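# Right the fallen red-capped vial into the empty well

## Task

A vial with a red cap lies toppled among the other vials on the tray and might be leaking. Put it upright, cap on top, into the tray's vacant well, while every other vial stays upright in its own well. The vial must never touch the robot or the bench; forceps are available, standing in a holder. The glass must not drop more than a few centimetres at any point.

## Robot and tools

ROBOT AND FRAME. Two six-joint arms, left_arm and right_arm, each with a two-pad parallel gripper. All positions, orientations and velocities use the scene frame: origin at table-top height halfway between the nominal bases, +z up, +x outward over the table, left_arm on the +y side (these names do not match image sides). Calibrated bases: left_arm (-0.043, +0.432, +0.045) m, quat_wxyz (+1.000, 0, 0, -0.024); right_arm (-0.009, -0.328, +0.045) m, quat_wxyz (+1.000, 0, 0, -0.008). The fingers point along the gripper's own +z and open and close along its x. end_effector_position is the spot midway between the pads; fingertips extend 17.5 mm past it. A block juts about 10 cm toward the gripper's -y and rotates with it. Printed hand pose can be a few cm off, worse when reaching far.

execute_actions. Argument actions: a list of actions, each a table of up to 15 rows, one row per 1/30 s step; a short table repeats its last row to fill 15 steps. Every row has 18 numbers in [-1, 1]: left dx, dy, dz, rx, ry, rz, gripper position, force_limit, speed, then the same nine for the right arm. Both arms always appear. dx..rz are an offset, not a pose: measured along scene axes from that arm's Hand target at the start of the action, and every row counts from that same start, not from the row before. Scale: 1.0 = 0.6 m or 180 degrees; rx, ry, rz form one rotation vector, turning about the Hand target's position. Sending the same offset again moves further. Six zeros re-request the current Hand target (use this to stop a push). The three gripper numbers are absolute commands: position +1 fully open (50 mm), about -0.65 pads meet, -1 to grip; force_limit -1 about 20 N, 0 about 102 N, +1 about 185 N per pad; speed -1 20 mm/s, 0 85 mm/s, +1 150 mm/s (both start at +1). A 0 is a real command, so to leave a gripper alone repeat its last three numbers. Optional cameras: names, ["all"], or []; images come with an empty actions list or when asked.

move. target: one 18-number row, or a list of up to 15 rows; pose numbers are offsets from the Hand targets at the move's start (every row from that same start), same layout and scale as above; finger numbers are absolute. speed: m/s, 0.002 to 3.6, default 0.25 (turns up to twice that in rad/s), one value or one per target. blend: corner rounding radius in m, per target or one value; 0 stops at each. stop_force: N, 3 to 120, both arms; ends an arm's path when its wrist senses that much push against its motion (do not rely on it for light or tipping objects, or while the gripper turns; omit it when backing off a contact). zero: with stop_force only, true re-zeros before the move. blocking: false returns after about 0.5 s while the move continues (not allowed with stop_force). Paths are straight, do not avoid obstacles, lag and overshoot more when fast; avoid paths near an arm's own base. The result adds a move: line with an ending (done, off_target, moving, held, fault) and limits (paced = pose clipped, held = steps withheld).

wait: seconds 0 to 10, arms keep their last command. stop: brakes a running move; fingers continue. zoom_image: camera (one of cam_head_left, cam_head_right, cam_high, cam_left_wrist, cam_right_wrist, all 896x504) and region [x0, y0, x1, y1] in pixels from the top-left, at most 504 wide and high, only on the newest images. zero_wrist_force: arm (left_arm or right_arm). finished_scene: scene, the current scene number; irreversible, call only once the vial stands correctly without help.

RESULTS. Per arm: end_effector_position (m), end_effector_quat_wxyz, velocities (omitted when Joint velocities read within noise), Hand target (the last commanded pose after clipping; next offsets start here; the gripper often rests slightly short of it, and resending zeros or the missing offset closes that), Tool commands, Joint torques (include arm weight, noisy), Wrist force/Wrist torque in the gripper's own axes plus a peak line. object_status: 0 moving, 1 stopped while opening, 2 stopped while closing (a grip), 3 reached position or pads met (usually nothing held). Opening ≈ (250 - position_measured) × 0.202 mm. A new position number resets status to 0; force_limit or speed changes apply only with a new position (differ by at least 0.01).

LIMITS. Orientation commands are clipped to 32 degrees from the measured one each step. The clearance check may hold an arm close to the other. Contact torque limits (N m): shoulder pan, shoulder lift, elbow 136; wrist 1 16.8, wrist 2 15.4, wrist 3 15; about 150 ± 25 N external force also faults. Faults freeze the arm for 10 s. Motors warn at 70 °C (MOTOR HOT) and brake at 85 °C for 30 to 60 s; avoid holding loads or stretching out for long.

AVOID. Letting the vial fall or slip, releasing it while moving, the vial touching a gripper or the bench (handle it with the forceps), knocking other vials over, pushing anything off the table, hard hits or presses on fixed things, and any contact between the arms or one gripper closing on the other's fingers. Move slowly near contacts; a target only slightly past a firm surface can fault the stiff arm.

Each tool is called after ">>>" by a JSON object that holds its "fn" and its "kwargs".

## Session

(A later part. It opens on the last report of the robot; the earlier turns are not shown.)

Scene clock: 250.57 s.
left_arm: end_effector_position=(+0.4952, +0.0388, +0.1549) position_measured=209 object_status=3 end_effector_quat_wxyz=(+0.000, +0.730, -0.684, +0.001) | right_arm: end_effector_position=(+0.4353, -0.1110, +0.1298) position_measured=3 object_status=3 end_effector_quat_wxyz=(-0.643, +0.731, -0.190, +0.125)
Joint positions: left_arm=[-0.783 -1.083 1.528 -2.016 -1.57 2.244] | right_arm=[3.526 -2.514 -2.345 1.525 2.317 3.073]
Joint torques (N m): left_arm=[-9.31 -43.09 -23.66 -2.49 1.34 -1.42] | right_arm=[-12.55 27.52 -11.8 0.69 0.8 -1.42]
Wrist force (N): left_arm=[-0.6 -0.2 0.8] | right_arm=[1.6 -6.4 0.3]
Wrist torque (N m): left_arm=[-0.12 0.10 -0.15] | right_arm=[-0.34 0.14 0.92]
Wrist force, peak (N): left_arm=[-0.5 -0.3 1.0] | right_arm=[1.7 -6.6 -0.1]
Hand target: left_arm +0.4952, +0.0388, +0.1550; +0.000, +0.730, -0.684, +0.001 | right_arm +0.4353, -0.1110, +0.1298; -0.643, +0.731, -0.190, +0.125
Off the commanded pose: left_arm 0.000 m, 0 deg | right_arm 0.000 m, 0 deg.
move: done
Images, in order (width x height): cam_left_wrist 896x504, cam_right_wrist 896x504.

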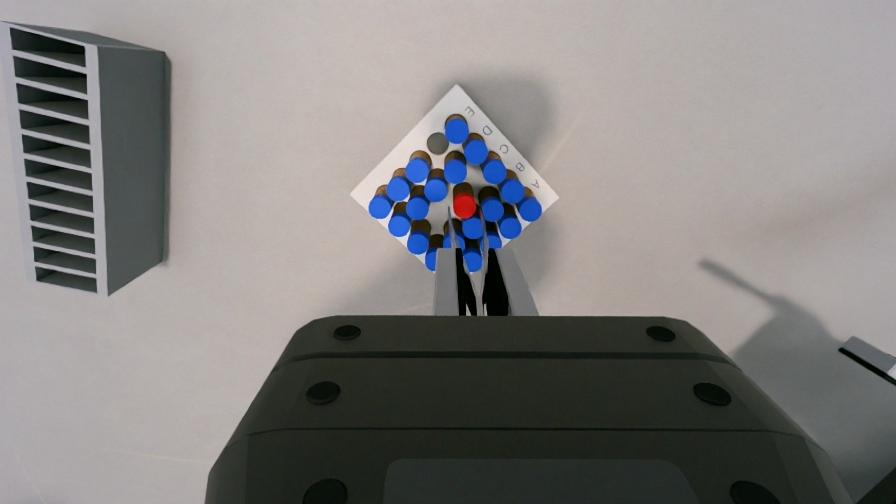

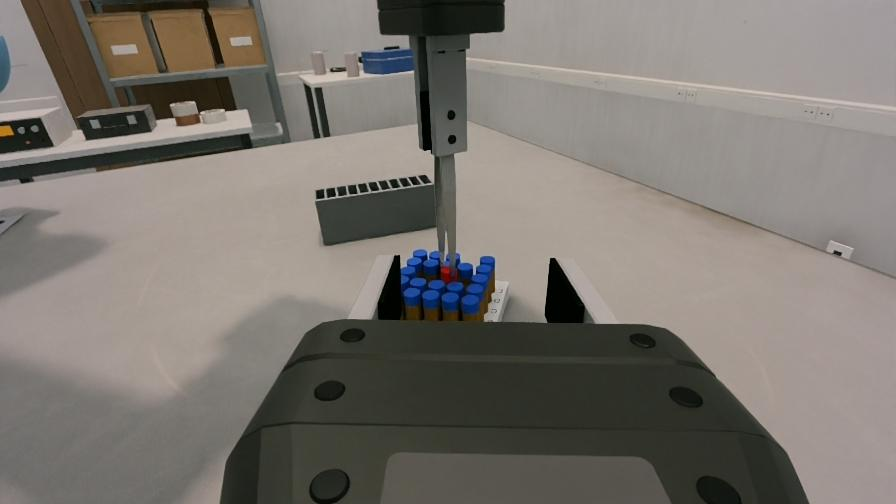

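>>> {"fn": "move", "kwargs": {"target": [0,0,-0.00833,0,0,0,-0.38,-1,-1,0,0,0,0,0,0,1,1,1], "speed": 0.02, "stop_force": 5, "cameras": ["cam_left_wrist","cam_right_wrist"]}}

>>> {"fn": "zoom_image", "kwargs": {"camera": "cam_right_wrist", "region": [390, 210, 510, 330]}}

>>> {"fn": "zoom_image", "kwargs": {"camera": "cam_left_wrist", "region": [420, 160, 520, 260]}}

Scene clock: 251.90 s.
left_arm: end_effector_position=(+0.4952, +0.0388, +0.1499) position_measured=209 object_status=3 end_effector_quat_wxyz=(+0.000, +0.730, -0.684, +0.001) | right_arm: end_effector_position=(+0.4353, -0.1110, +0.1298) position_measured=3 object_status=3 end_effector_quat_wxyz=(-0.643, +0.731, -0.190, +0.125)
Joint positions: left_arm=[-0.783 -1.078 1.534 -2.027 -1.57 2.244] | right_arm=[3.526 -2.514 -2.345 1.525 2.317 3.073]
Joint torques (N m): left_arm=[-7.26 -54.48 -29.17 -0.92 1.43 -1.44] | right_arm=[-13.79 26.3 -11.86 0.54 0.88 -1.52]
Wrist force (N): left_arm=[-0.3 -0.1 0.7] | right_arm=[1.5 -6.3 0.4]
Wrist torque (N m): left_arm=[-0.11 0.07 -0.15] | right_arm=[-0.33 0.16 0.92]
Wrist force, peak (N): left_arm=[-0.3 -0.2 1.1] | right_arm=[1.7 -6.7 0.0]
Hand target: left_arm +0.4952, +0.0388, +0.1500; +0.000, +0.730, -0.684, +0.001 | right_arm +0.4353, -0.1110, +0.1298; -0.643, +0.731, -0.190, +0.125
Off the commanded pose: left_arm 0.000 m, 0 deg | right_arm 0.000 m, 0 deg.
move: done
Images, in order (width x height): cam_left_wrist 896x504, cam_right_wrist 896x504.

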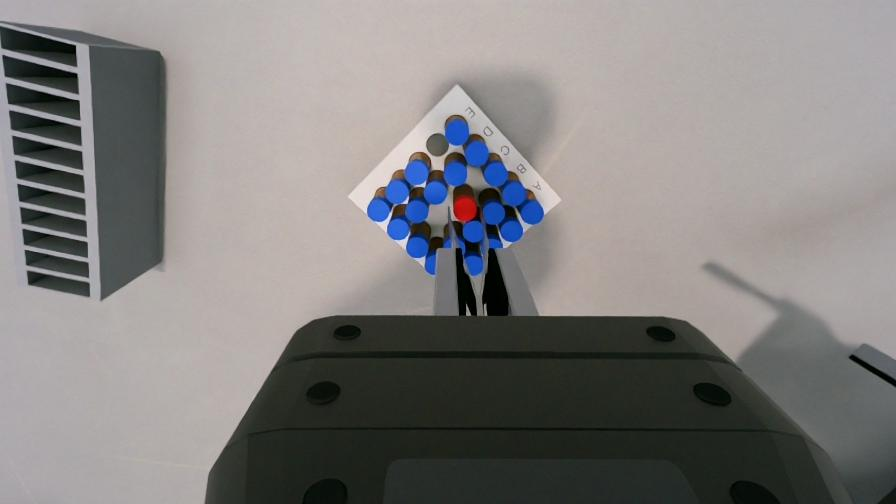

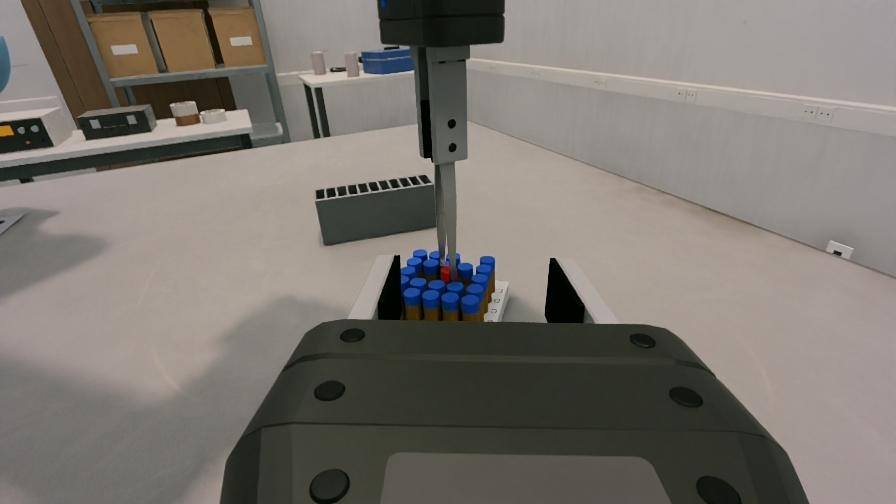

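Scaled by 4.200 from the camera's 896x504 image, which has a finer 1280x720 frame.

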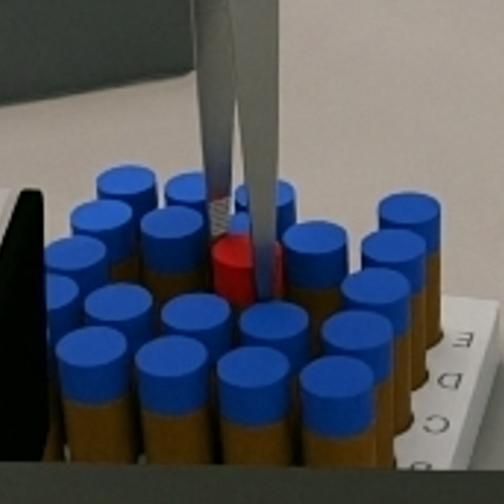

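Scaled by 5.040 from the camera's 896x504 image, which has a finer 1280x720 frame.

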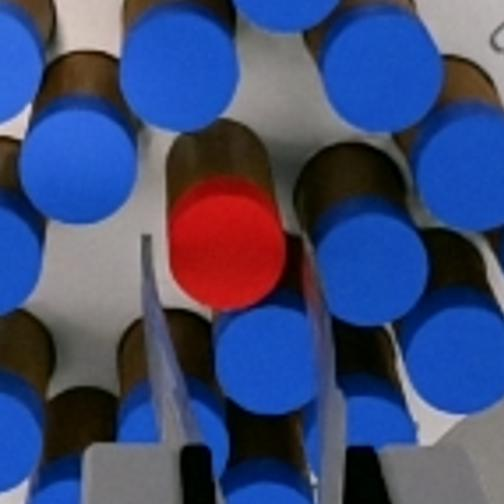

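>>> {"fn": "move", "kwargs": {"target": [0.0015,0.0001,-0.0005,0,0,0,-0.38,-1,-1,0,0,0,0,0,0,1,1,1], "speed": 0.02, "stop_force": 5, "cameras": ["cam_left_wrist","cam_right_wrist"]}}

>>> {"fn": "zoom_image", "kwargs": {"camera": "cam_right_wrist", "region": [410, 240, 480, 300]}}

>>> {"fn": "zoom_image", "kwargs": {"camera": "cam_left_wrist", "region": [440, 180, 500, 240]}}

Scene clock: 253.40 s.
left_arm: end_effector_position=(+0.4961, +0.0389, +0.1497) position_measured=209 object_status=3 end_effector_quat_wxyz=(+0.000, +0.730, -0.684, +0.001) | right_arm: end_effector_position=(+0.4353, -0.1110, +0.1298) position_measured=3 object_status=3 end_effector_quat_wxyz=(-0.643, +0.731, -0.190, +0.125)
Joint positions: left_arm=[-0.782 -1.076 1.532 -2.027 -1.57 2.246] | right_arm=[3.526 -2.514 -2.345 1.525 2.317 3.073]
Joint torques (N m): left_arm=[13.55 -38.87 -22.22 -0.87 1.36 1.88] | right_arm=[-13.61 27.31 -10.92 0.55 0.77 -1.38]
Wrist force (N): left_arm=[-0.4 -0.1 0.6] | right_arm=[1.6 -6.3 0.1]
Wrist torque (N m): left_arm=[-0.10 0.07 -0.15] | right_arm=[-0.33 0.15 0.92]
Wrist force, peak (N): left_arm=[-0.6 -0.5 0.9] | right_arm=[1.9 -6.7 0.2]
Hand target: left_arm +0.4961, +0.0389, +0.1497; +0.000, +0.730, -0.684, +0.001 | right_arm +0.4353, -0.1110, +0.1298; -0.643, +0.731, -0.190, +0.125
Off the commanded pose: left_arm 0.000 m, 0 deg | right_arm 0.000 m, 0 deg.
move: done
Images, in order (width x height): cam_left_wrist 896x504, cam_right_wrist 896x504.

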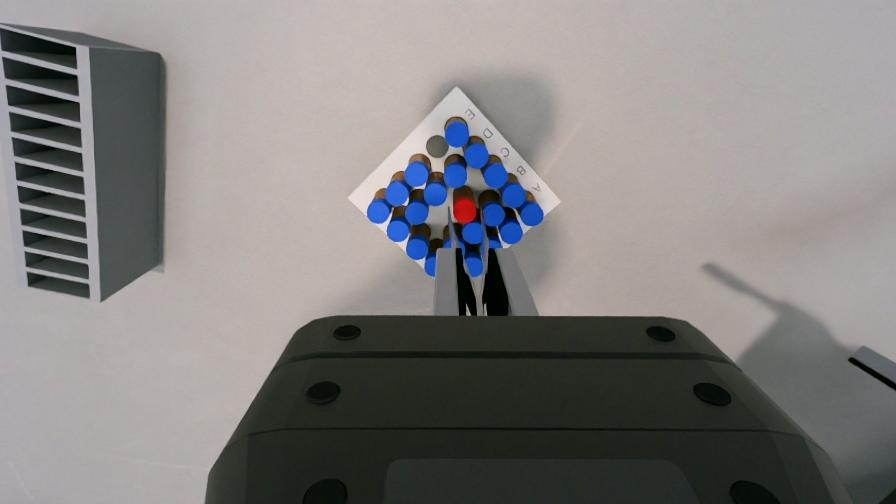

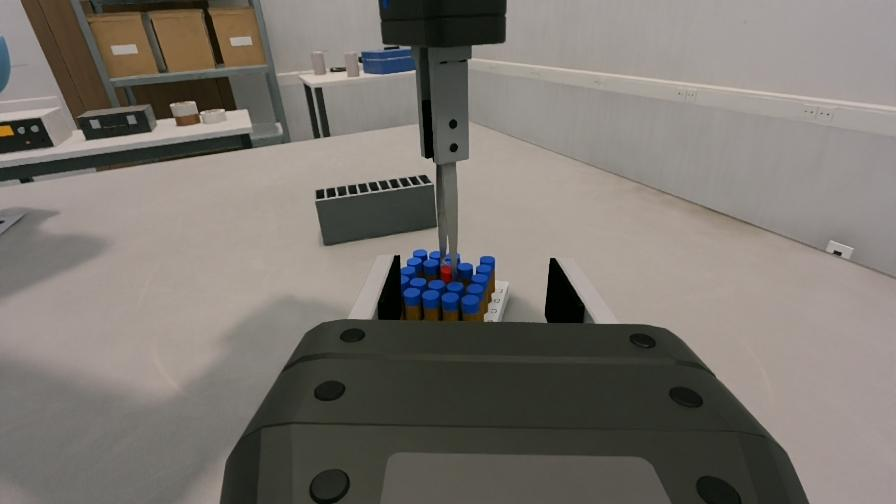

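Scaled by 7.200 from the camera's 896x504 image, which has a finer 1280x720 frame.

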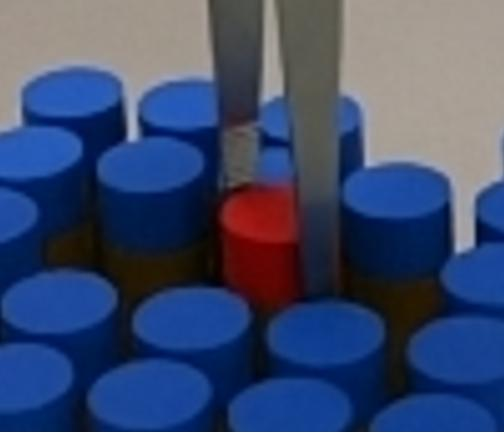

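Scaled by 8.400 from the camera's 896x504 image, which has a finer 1280x720 frame.

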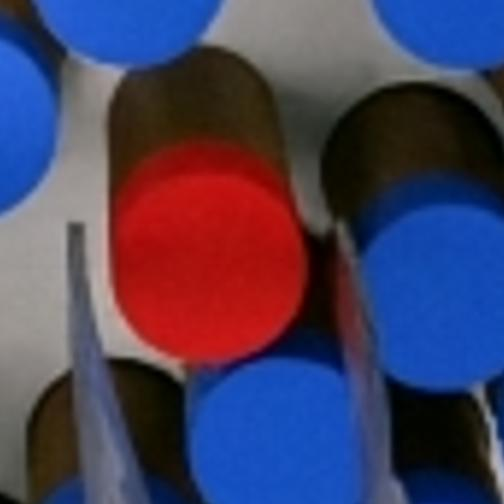

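>>> {"fn": "move", "kwargs": {"target": [0,0,0,0,0,0,-1,-1,-1,0,0,0,0,0,0,1,1,1], "speed": 0.02, "cameras": ["cam_left_wrist","cam_right_wrist"]}}

>>> {"fn": "zoom_image", "kwargs": {"camera": "cam_right_wrist", "region": [410, 240, 480, 300]}}

>>> {"fn": "zoom_image", "kwargs": {"camera": "cam_left_wrist", "region": [440, 180, 500, 240]}}

Scene clock: 254.30 s.
left_arm: end_effector_position=(+0.4961, +0.0389, +0.1497) position_measured=218 object_status=2 end_effector_quat_wxyz=(+0.000, +0.730, -0.684, +0.001) | right_arm: end_effector_position=(+0.4353, -0.1110, +0.1298) position_measured=3 object_status=3 end_effector_quat_wxyz=(-0.643, +0.731, -0.190, +0.125)
Joint positions: left_arm=[-0.782 -1.076 1.532 -2.027 -1.57 2.246] | right_arm=[3.526 -2.514 -2.345 1.525 2.317 3.073]
Joint torques (N m): left_arm=[13.54 -42.97 -16.45 -1.17 1.35 1.8] | right_arm=[-13.13 27.24 -11.01 0.46 1.04 -1.52]
Wrist force (N): left_arm=[-0.5 -0.1 0.6] | right_arm=[1.6 -6.7 0.2]
Wrist torque (N m): left_arm=[-0.10 0.10 -0.15] | right_arm=[-0.38 0.15 0.93]
Wrist force, peak (N): left_arm=[-0.7 -0.2 1.1] | right_arm=[1.8 -6.7 0.3]
Hand target: left_arm +0.4961, +0.0389, +0.1497; +0.000, +0.730, -0.684, +0.001 | right_arm +0.4353, -0.1110, +0.1298; -0.643, +0.731, -0.190, +0.125
Off the commanded pose: left_arm 0.000 m, 0 deg | right_arm 0.000 m, 0 deg.
move: done
Images, in order (width x height): cam_left_wrist 896x504, cam_right_wrist 896x504.

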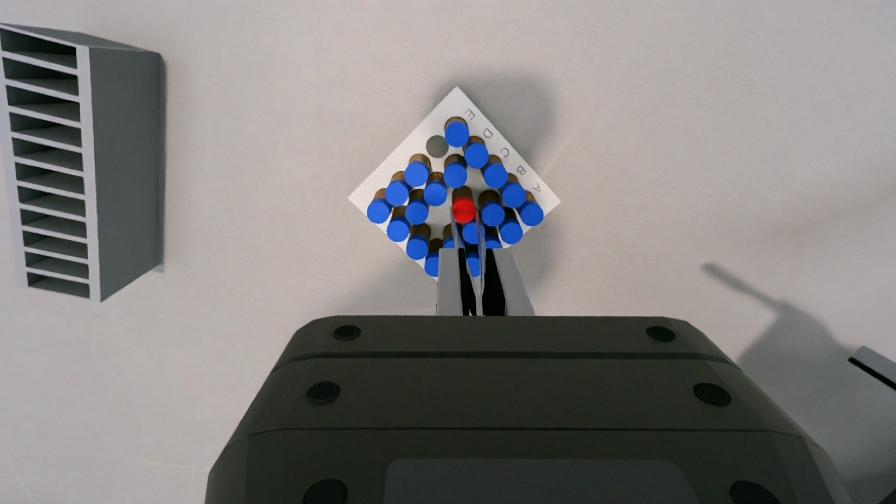

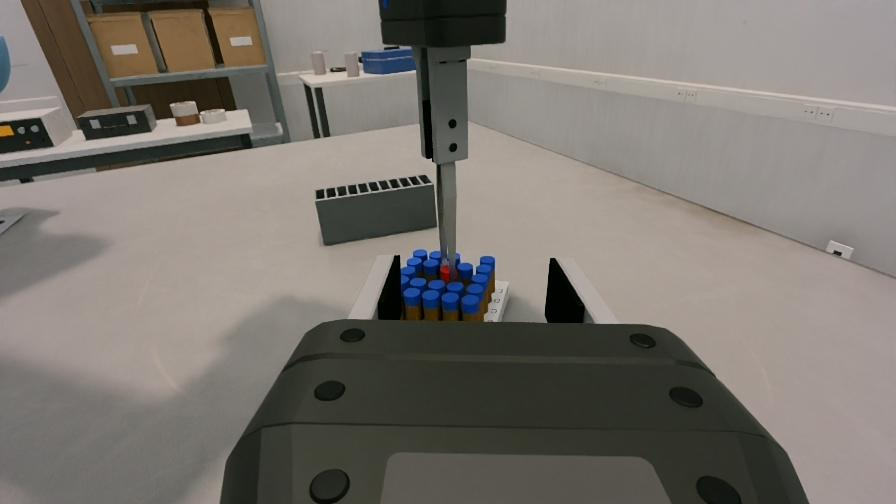

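Scaled by 7.200 from the camera's 896x504 image, which has a finer 1280x720 frame.

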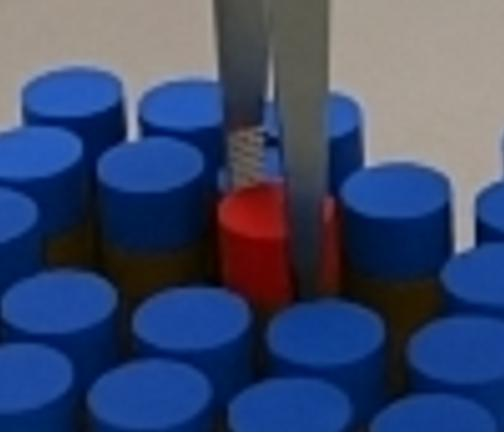

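Scaled by 8.400 from the camera's 896x504 image, which has a finer 1280x720 frame.

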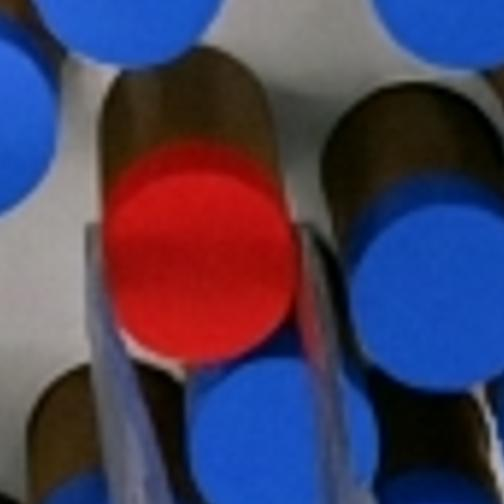

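>>> {"fn": "move", "kwargs": {"target": [0,0,0.01667,0,0,0,-1,-1,-1,0,0,0,0,0,0,1,1,1], "speed": 0.02, "cameras": ["cam_left_wrist","cam_right_wrist"]}}

>>> {"fn": "zoom_image", "kwargs": {"camera": "cam_right_wrist", "region": [390, 210, 510, 330]}}

>>> {"fn": "zoom_image", "kwargs": {"camera": "cam_left_wrist", "region": [440, 180, 500, 240]}}

Scene clock: 255.20 s.
left_arm: end_effector_position=(+0.4961, +0.0389, +0.1599) position_measured=218 object_status=2 end_effector_quat_wxyz=(+0.000, +0.730, -0.684, +0.001) | right_arm: end_effector_position=(+0.4353, -0.1110, +0.1298) position_measured=3 object_status=3 end_effector_quat_wxyz=(-0.643, +0.731, -0.190, +0.125)
Joint positions: left_arm=[-0.782 -1.087 1.519 -2.004 -1.57 2.246] | right_arm=[3.526 -2.514 -2.345 1.525 2.317 3.073]
Joint torques (N m): left_arm=[13.94 -40.64 -14.91 -5.26 1.28 1.78] | right_arm=[-13.23 26.74 -11.32 0.39 0.77 -1.73]
Wrist force (N): left_arm=[-0.4 -0.1 0.6] | right_arm=[1.5 -6.1 0.4]
Wrist torque (N m): left_arm=[-0.10 0.08 -0.15] | right_arm=[-0.30 0.16 0.93]
Wrist force, peak (N): left_arm=[-0.6 0.1 1.6] | right_arm=[1.8 -6.5 0.0]
Hand target: left_arm +0.4961, +0.0389, +0.1597; +0.000, +0.730, -0.684, +0.001 | right_arm +0.4353, -0.1110, +0.1298; -0.643, +0.731, -0.190, +0.125
Off the commanded pose: left_arm 0.000 m, 0 deg | right_arm 0.000 m, 0 deg.
move: done
Images, in order (width x height): cam_left_wrist 896x504, cam_right_wrist 896x504.

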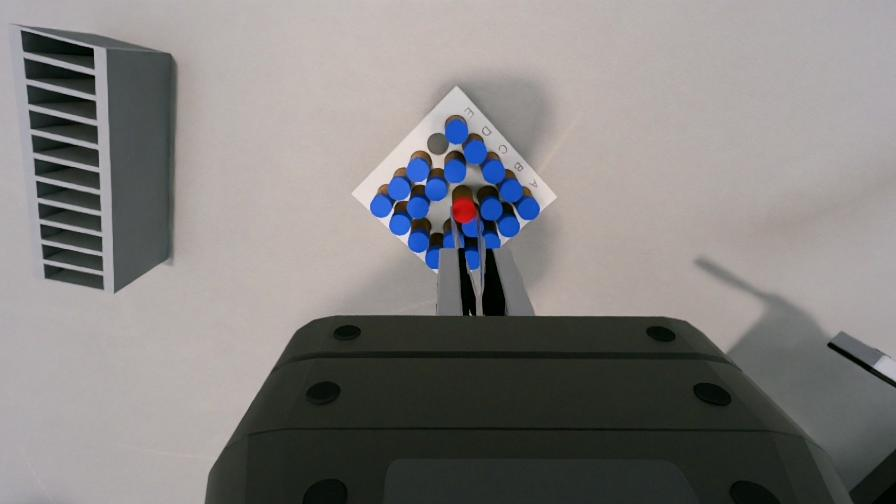

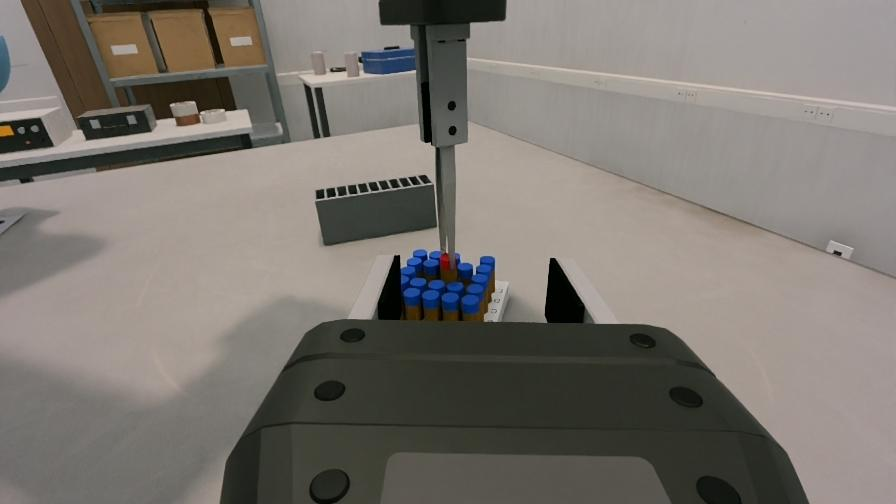

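Scaled by 4.200 from the camera's 896x504 image, which has a finer 1280x720 frame.

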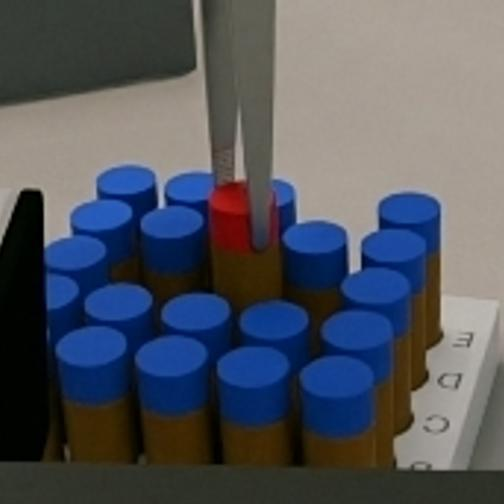

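Scaled by 8.400 from the camera's 896x504 image, which has a finer 1280x720 frame.

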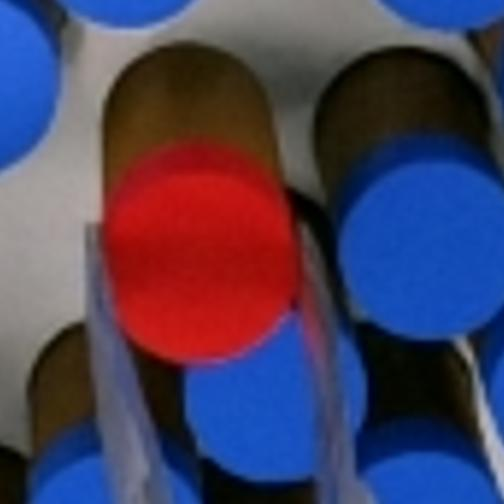

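>>> {"fn": "move", "kwargs": {"target": [0,0,0.0390,0,0,0,-1,-1,-1,0,0,0,0,0,0,1,1,1], "speed": 0.03, "cameras": ["cam_left_wrist","cam_right_wrist"]}}

>>> {"fn": "zoom_image", "kwargs": {"camera": "cam_right_wrist", "region": [390, 210, 510, 330]}}

>>> {"fn": "zoom_image", "kwargs": {"camera": "cam_left_wrist", "region": [390, 120, 510, 240]}}

Scene clock: 256.47 s.
left_arm: end_effector_position=(+0.4961, +0.0389, +0.1834) position_measured=218 object_status=2 end_effector_quat_wxyz=(+0.000, +0.730, -0.684, +0.001) end_effector_velocity=(+0.000, +0.001, -0.002) end_effector_angular_velocity=(-0.001, -0.001, +0.001) | right_arm: end_effector_position=(+0.4353, -0.1110, +0.1298) position_measured=3 object_status=3 end_effector_quat_wxyz=(-0.643, +0.731, -0.190, +0.125)
Joint positions: left_arm=[-0.782 -1.109 1.487 -1.951 -1.57 2.246] | right_arm=[3.526 -2.514 -2.345 1.525 2.317 3.073]
Joint velocities: left_arm=[0.001 0.001 0.005 -0.007 0 0] | right_arm=[within noise]
Joint torques (N m): left_arm=[13.25 -35.63 -15.94 -5.14 1.28 1.77] | right_arm=[-12.91 26.73 -11.54 0.65 0.77 -1.47]
Wrist force (N): left_arm=[-0.3 -0.1 0.8] | right_arm=[1.7 -6.2 0.1]
Wrist torque (N m): left_arm=[-0.10 0.05 -0.15] | right_arm=[-0.32 0.13 0.92]
Wrist force, peak (N): left_arm=[-0.4 0.0 1.8] | right_arm=[1.7 -6.7 0.0]
Hand target: left_arm +0.4961, +0.0389, +0.1831; +0.000, +0.730, -0.684, +0.001 | right_arm +0.4353, -0.1110, +0.1298; -0.643, +0.731, -0.190, +0.125
Off the commanded pose: left_arm 0.000 m, 0 deg | right_arm 0.000 m, 0 deg.
move: done
Images, in order (width x height): cam_left_wrist 896x504, cam_right_wrist 896x504.

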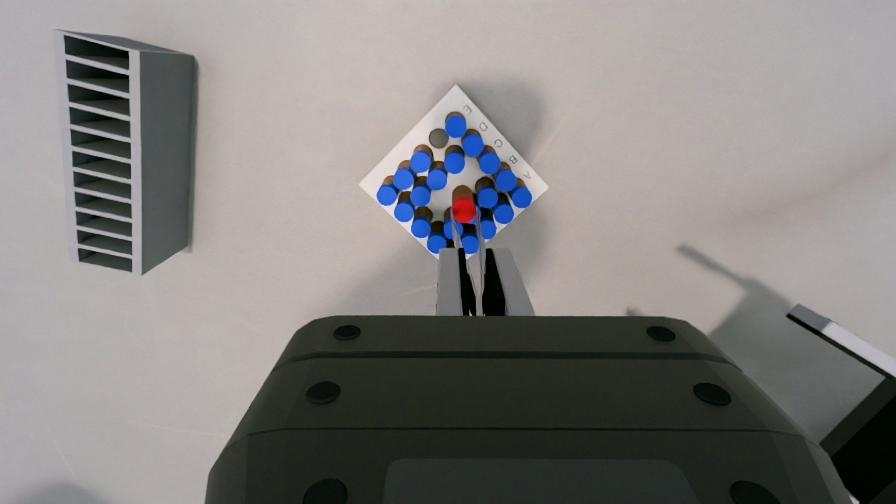

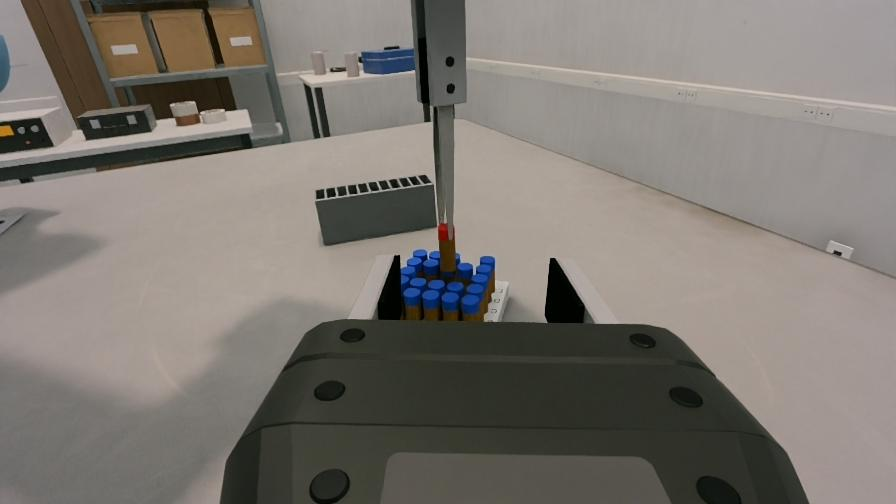

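Scaled by 4.200 from the camera's 896x504 image, which has a finer 1280x720 frame.

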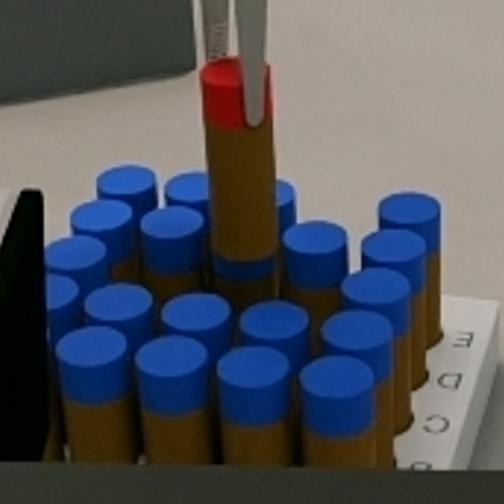

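Scaled by 4.200 from the camera's 896x504 image, which has a finer 1280x720 frame.

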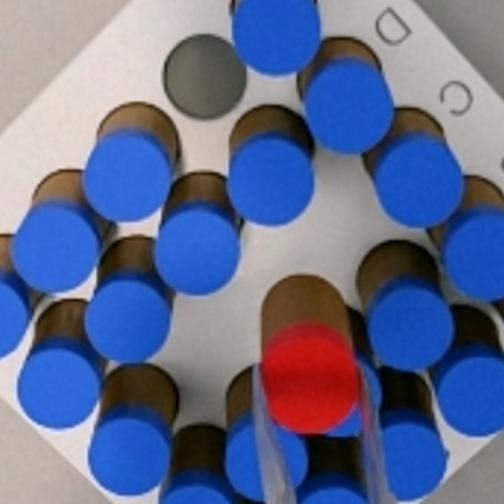

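>>> {"fn": "move", "kwargs": {"target": [0.0402,0.0262,0,0,0,0,-1,-1,-1,0,0,0,0,0,0,1,1,1], "speed": 0.04, "cameras": ["cam_left_wrist","cam_right_wrist"]}}

>>> {"fn": "zoom_image", "kwargs": {"camera": "cam_right_wrist", "region": [390, 210, 510, 330]}}

>>> {"fn": "zoom_image", "kwargs": {"camera": "cam_left_wrist", "region": [400, 150, 520, 270]}}

Scene clock: 258.57 s.
left_arm: end_effector_position=(+0.5204, +0.0548, +0.1830) position_measured=218 object_status=2 end_effector_quat_wxyz=(+0.000, +0.730, -0.684, +0.001) end_effector_velocity=(-0.002, -0.001, +0.000) end_effector_angular_velocity=(+0.000, +0.000, +0.002) | right_arm: end_effector_position=(+0.4353, -0.1110, +0.1298) position_measured=3 object_status=3 end_effector_quat_wxyz=(-0.643, +0.731, -0.190, +0.125)
Joint positions: left_arm=[-0.739 -1.084 1.45 -1.938 -1.57 2.289] | right_arm=[3.526 -2.514 -2.345 1.525 2.317 3.073]
Joint velocities: left_arm=[-0.003 -0.002 0.002 -0.001 0 -0.005] | right_arm=[within noise]
Joint torques (N m): left_arm=[-12.46 -57.43 -16.92 -3.17 -0.46 -1.42] | right_arm=[-12.96 26.52 -11.39 0.25 0.83 -1.46]
Wrist force (N): left_arm=[-0.4 0.0 0.8] | right_arm=[1.6 -6.4 0.2]
Wrist torque (N m): left_arm=[-0.08 0.08 -0.14] | right_arm=[-0.35 0.14 0.92]
Wrist force, peak (N): left_arm=[-0.9 -0.9 0.7] | right_arm=[1.7 -6.7 0.2]
Hand target: left_arm +0.5202, +0.0546, +0.1831; +0.000, +0.730, -0.684, +0.001 | right_arm +0.4353, -0.1110, +0.1298; -0.643, +0.731, -0.190, +0.125
Off the commanded pose: left_arm 0.000 m, 0 deg | right_arm 0.000 m, 0 deg.
move: done
Images, in order (width x height): cam_left_wrist 896x504, cam_right_wrist 896x504.

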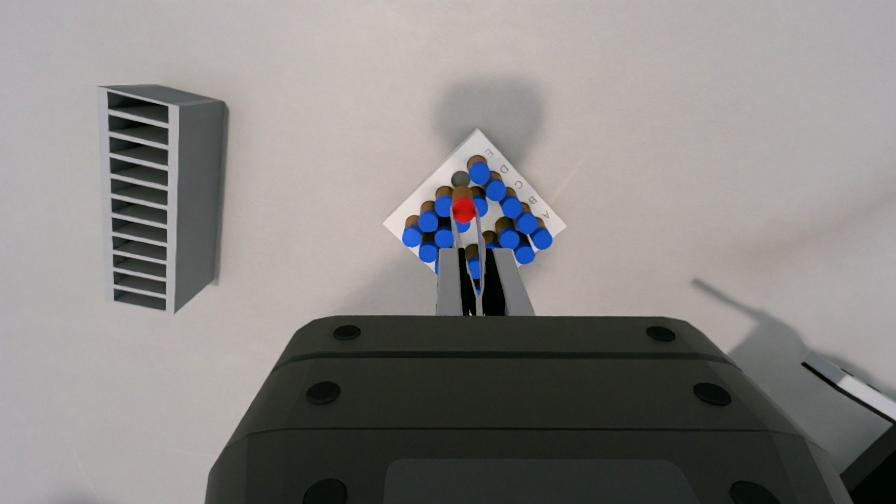

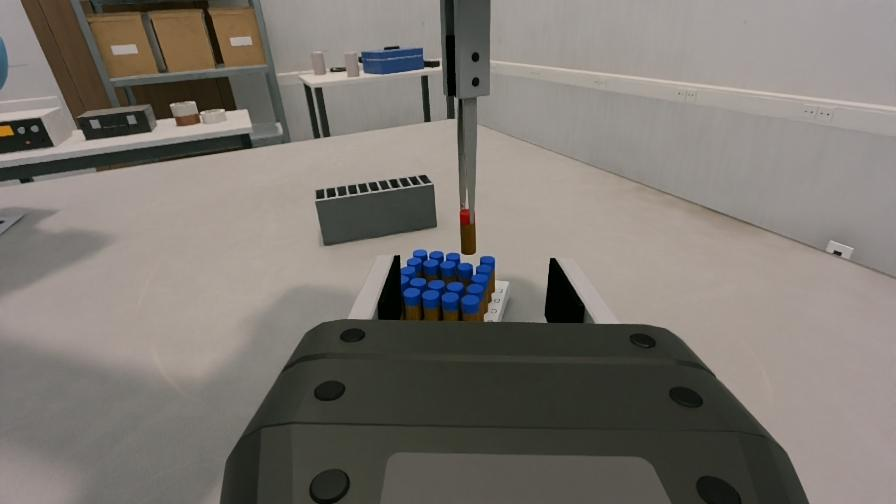

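Scaled by 4.200 from the camera's 896x504 image, which has a finer 1280x720 frame.

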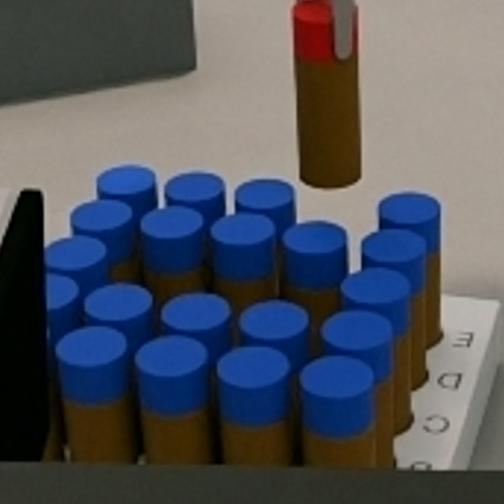

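Scaled by 4.200 from the camera's 896x504 image, which has a finer 1280x720 frame.

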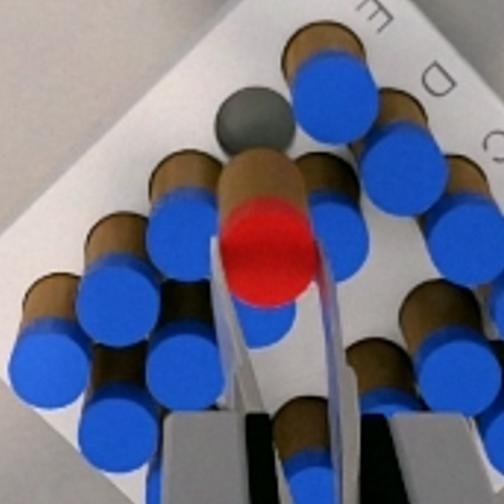

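>>> {"fn": "zoom_image", "kwargs": {"camera": "cam_left_wrist", "region": [436, 165, 496, 225]}}

>>> {"fn": "zoom_image", "kwargs": {"camera": "cam_right_wrist", "region": [430, 205, 480, 265]}}

Scaled by 8.400 from the camera's 896x504 image, which has a finer 1280x720 frame.

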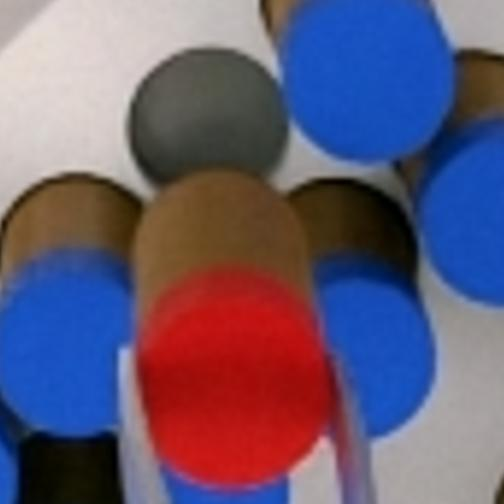

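Scaled by 8.400 from the camera's 896x504 image, which has a finer 1280x720 frame.

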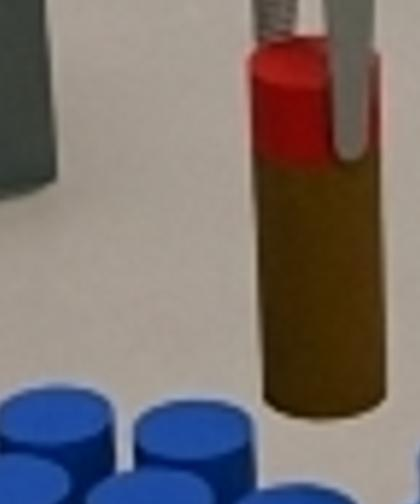

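>>> {"fn": "move", "kwargs": {"target": [[0.0017,0,0,0,0,0,-1,-1,-1,0,0,0,0,0,0,1,1,1],[0.0017,0,-0.0100,0,0,0,-1,-1,-1,0,0,0,0,0,0,1,1,1]], "speed": 0.03, "cameras": ["cam_left_wrist","cam_right_wrist"]}}

>>> {"fn": "zoom_image", "kwargs": {"camera": "cam_left_wrist", "region": [436, 165, 496, 225]}}

>>> {"fn": "zoom_image", "kwargs": {"camera": "cam_right_wrist", "region": [430, 215, 490, 275]}}

Scene clock: 260.67 s.
left_arm: end_effector_position=(+0.5212, +0.0546, +0.1769) position_measured=218 object_status=2 end_effector_quat_wxyz=(+0.000, +0.730, -0.684, +0.001) end_effector_velocity=(-0.001, +0.001, +0.000) end_effector_angular_velocity=(+0.004, +0.004, +0.000) | right_arm: end_effector_position=(+0.4353, -0.1110, +0.1298) position_measured=3 object_status=3 end_effector_quat_wxyz=(-0.643, +0.731, -0.190, +0.125)
Joint positions: left_arm=[-0.738 -1.077 1.456 -1.951 -1.57 2.29] | right_arm=[3.526 -2.514 -2.345 1.525 2.317 3.073]
Joint velocities: left_arm=[0.001 -0.001 -0.001 0.007 0 0.001] | right_arm=[within noise]
Joint torques (N m): left_arm=[13.29 -57.29 -30.19 -0.95 -1.71 1.26] | right_arm=[-13.1 27.31 -10.83 0.45 0.9 -1.54]
Wrist force (N): left_arm=[-0.5 -0.2 0.7] | right_arm=[1.8 -6.6 0.0]
Wrist torque (N m): left_arm=[-0.12 0.09 -0.14] | right_arm=[-0.37 0.11 0.92]
Wrist force, peak (N): left_arm=[-0.3 -0.1 1.4] | right_arm=[1.5 -6.7 0.4]
Hand target: left_arm +0.5212, +0.0546, +0.1771; +0.000, +0.730, -0.684, +0.001 | right_arm +0.4353, -0.1110, +0.1298; -0.643, +0.731, -0.190, +0.125
Off the commanded pose: left_arm 0.000 m, 0 deg | right_arm 0.000 m, 0 deg.
move: done
Images, in order (width x height): cam_left_wrist 896x504, cam_right_wrist 896x504.

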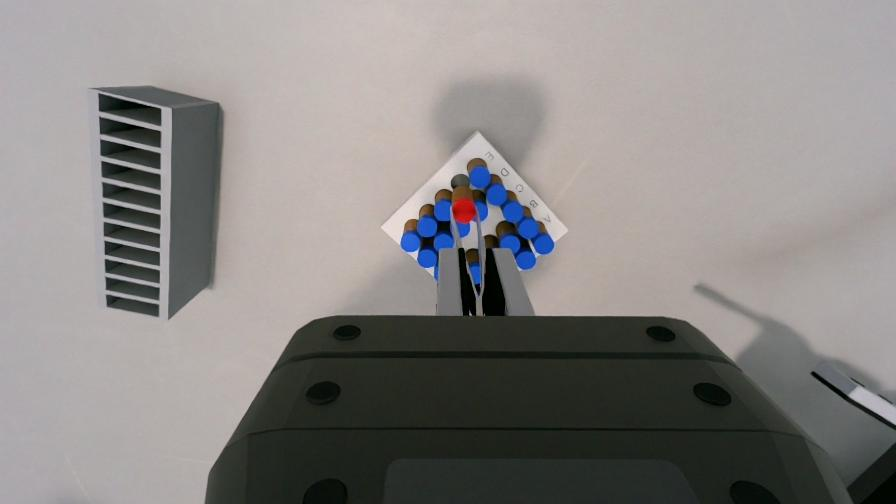

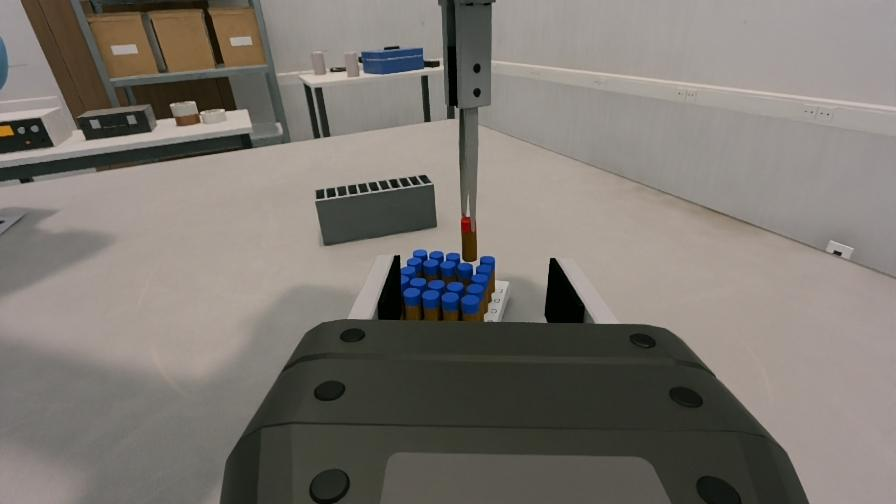

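Scaled by 8.400 from the camera's 896x504 image, which has a finer 1280x720 frame.

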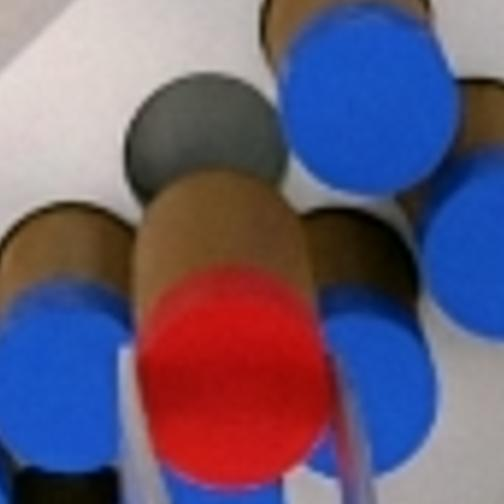

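Scaled by 8.400 from the camera's 896x504 image, which has a finer 1280x720 frame.

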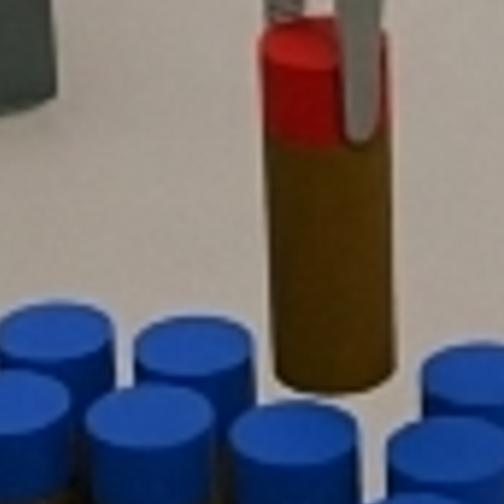

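>>> {"fn": "move", "kwargs": {"target": [[0.0007,0.0003,0,0,0,0,-1,-1,-1,0,0,0,0,0,0,1,1,1],[0.0007,0.0003,-0.0167,0,0,0,-1,-1,-1,0,0,0,0,0,0,1,1,1]], "speed": 0.02, "stop_force": 4, "cameras": ["cam_left_wrist","cam_right_wrist"]}}

>>> {"fn": "zoom_image", "kwargs": {"camera": "cam_left_wrist", "region": [436, 165, 496, 225]}}

>>> {"fn": "zoom_image", "kwargs": {"camera": "cam_right_wrist", "region": [430, 220, 490, 280]}}

Scene clock: 262.70 s.
left_arm: end_effector_position=(+0.5217, +0.0548, +0.1671) position_measured=218 object_status=2 end_effector_quat_wxyz=(+0.000, +0.730, -0.684, +0.001) | right_arm: end_effector_position=(+0.4353, -0.1110, +0.1298) position_measured=3 object_status=3 end_effector_quat_wxyz=(-0.643, +0.731, -0.190, +0.125)
Joint positions: left_arm=[-0.737 -1.067 1.469 -1.973 -1.57 2.29] | right_arm=[3.526 -2.514 -2.345 1.525 2.317 3.073]
Joint torques (N m): left_arm=[-12.18 -59.47 -30.45 -1.01 -1.58 -1.28] | right_arm=[-12.74 28.1 -11.37 0.44 0.77 -1.35]
Wrist force (N): left_arm=[-0.4 -0.4 0.8] | right_arm=[1.9 -6.3 0.2]
Wrist torque (N m): left_arm=[-0.15 0.08 -0.14] | right_arm=[-0.33 0.10 0.93]
Wrist force, peak (N): left_arm=[-0.5 -0.1 1.2] | right_arm=[1.9 -6.7 0.3]
Hand target: left_arm +0.5217, +0.0548, +0.1671; +0.000, +0.730, -0.684, +0.001 | right_arm +0.4353, -0.1110, +0.1298; -0.643, +0.731, -0.190, +0.125
Off the commanded pose: left_arm 0.000 m, 0 deg | right_arm 0.000 m, 0 deg.
move: done
Images, in order (width x height): cam_left_wrist 896x504, cam_right_wrist 896x504.

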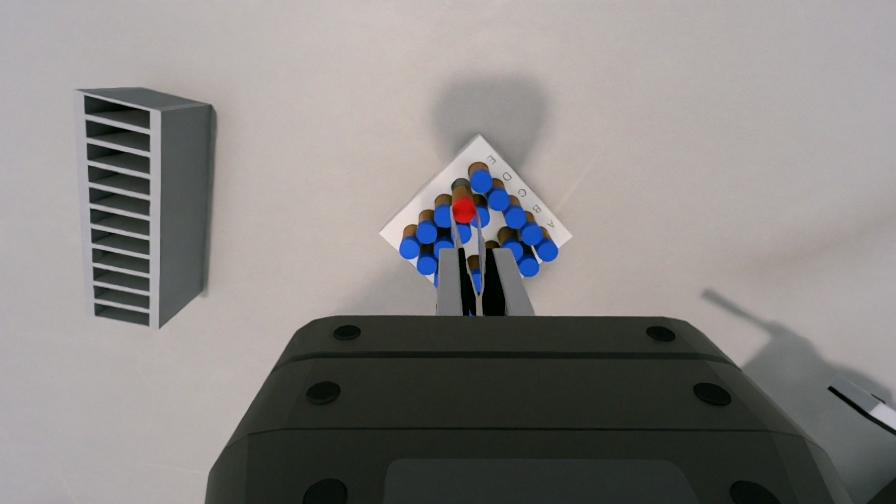

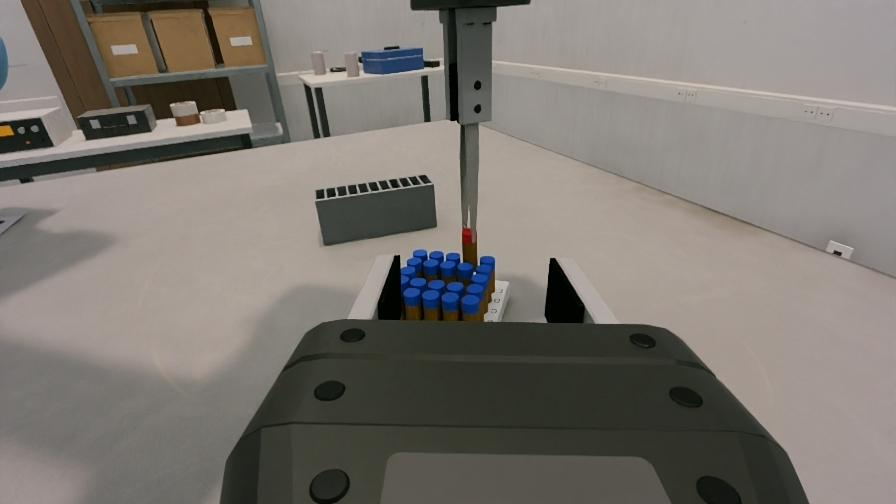

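Scaled by 8.400 from the camera's 896x504 image, which has a finer 1280x720 frame.

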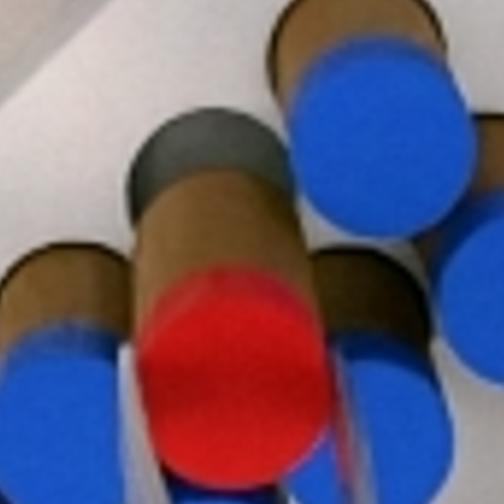

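Scaled by 8.400 from the camera's 896x504 image, which has a finer 1280x720 frame.

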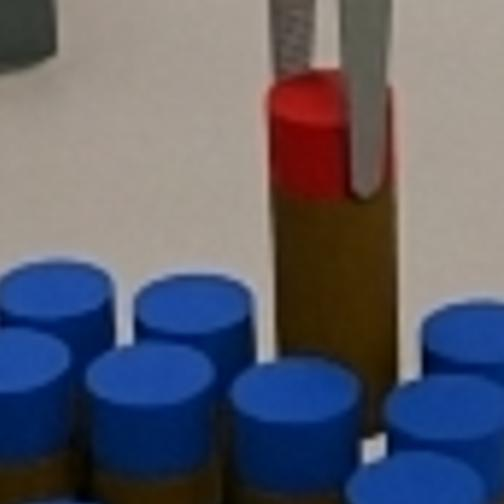

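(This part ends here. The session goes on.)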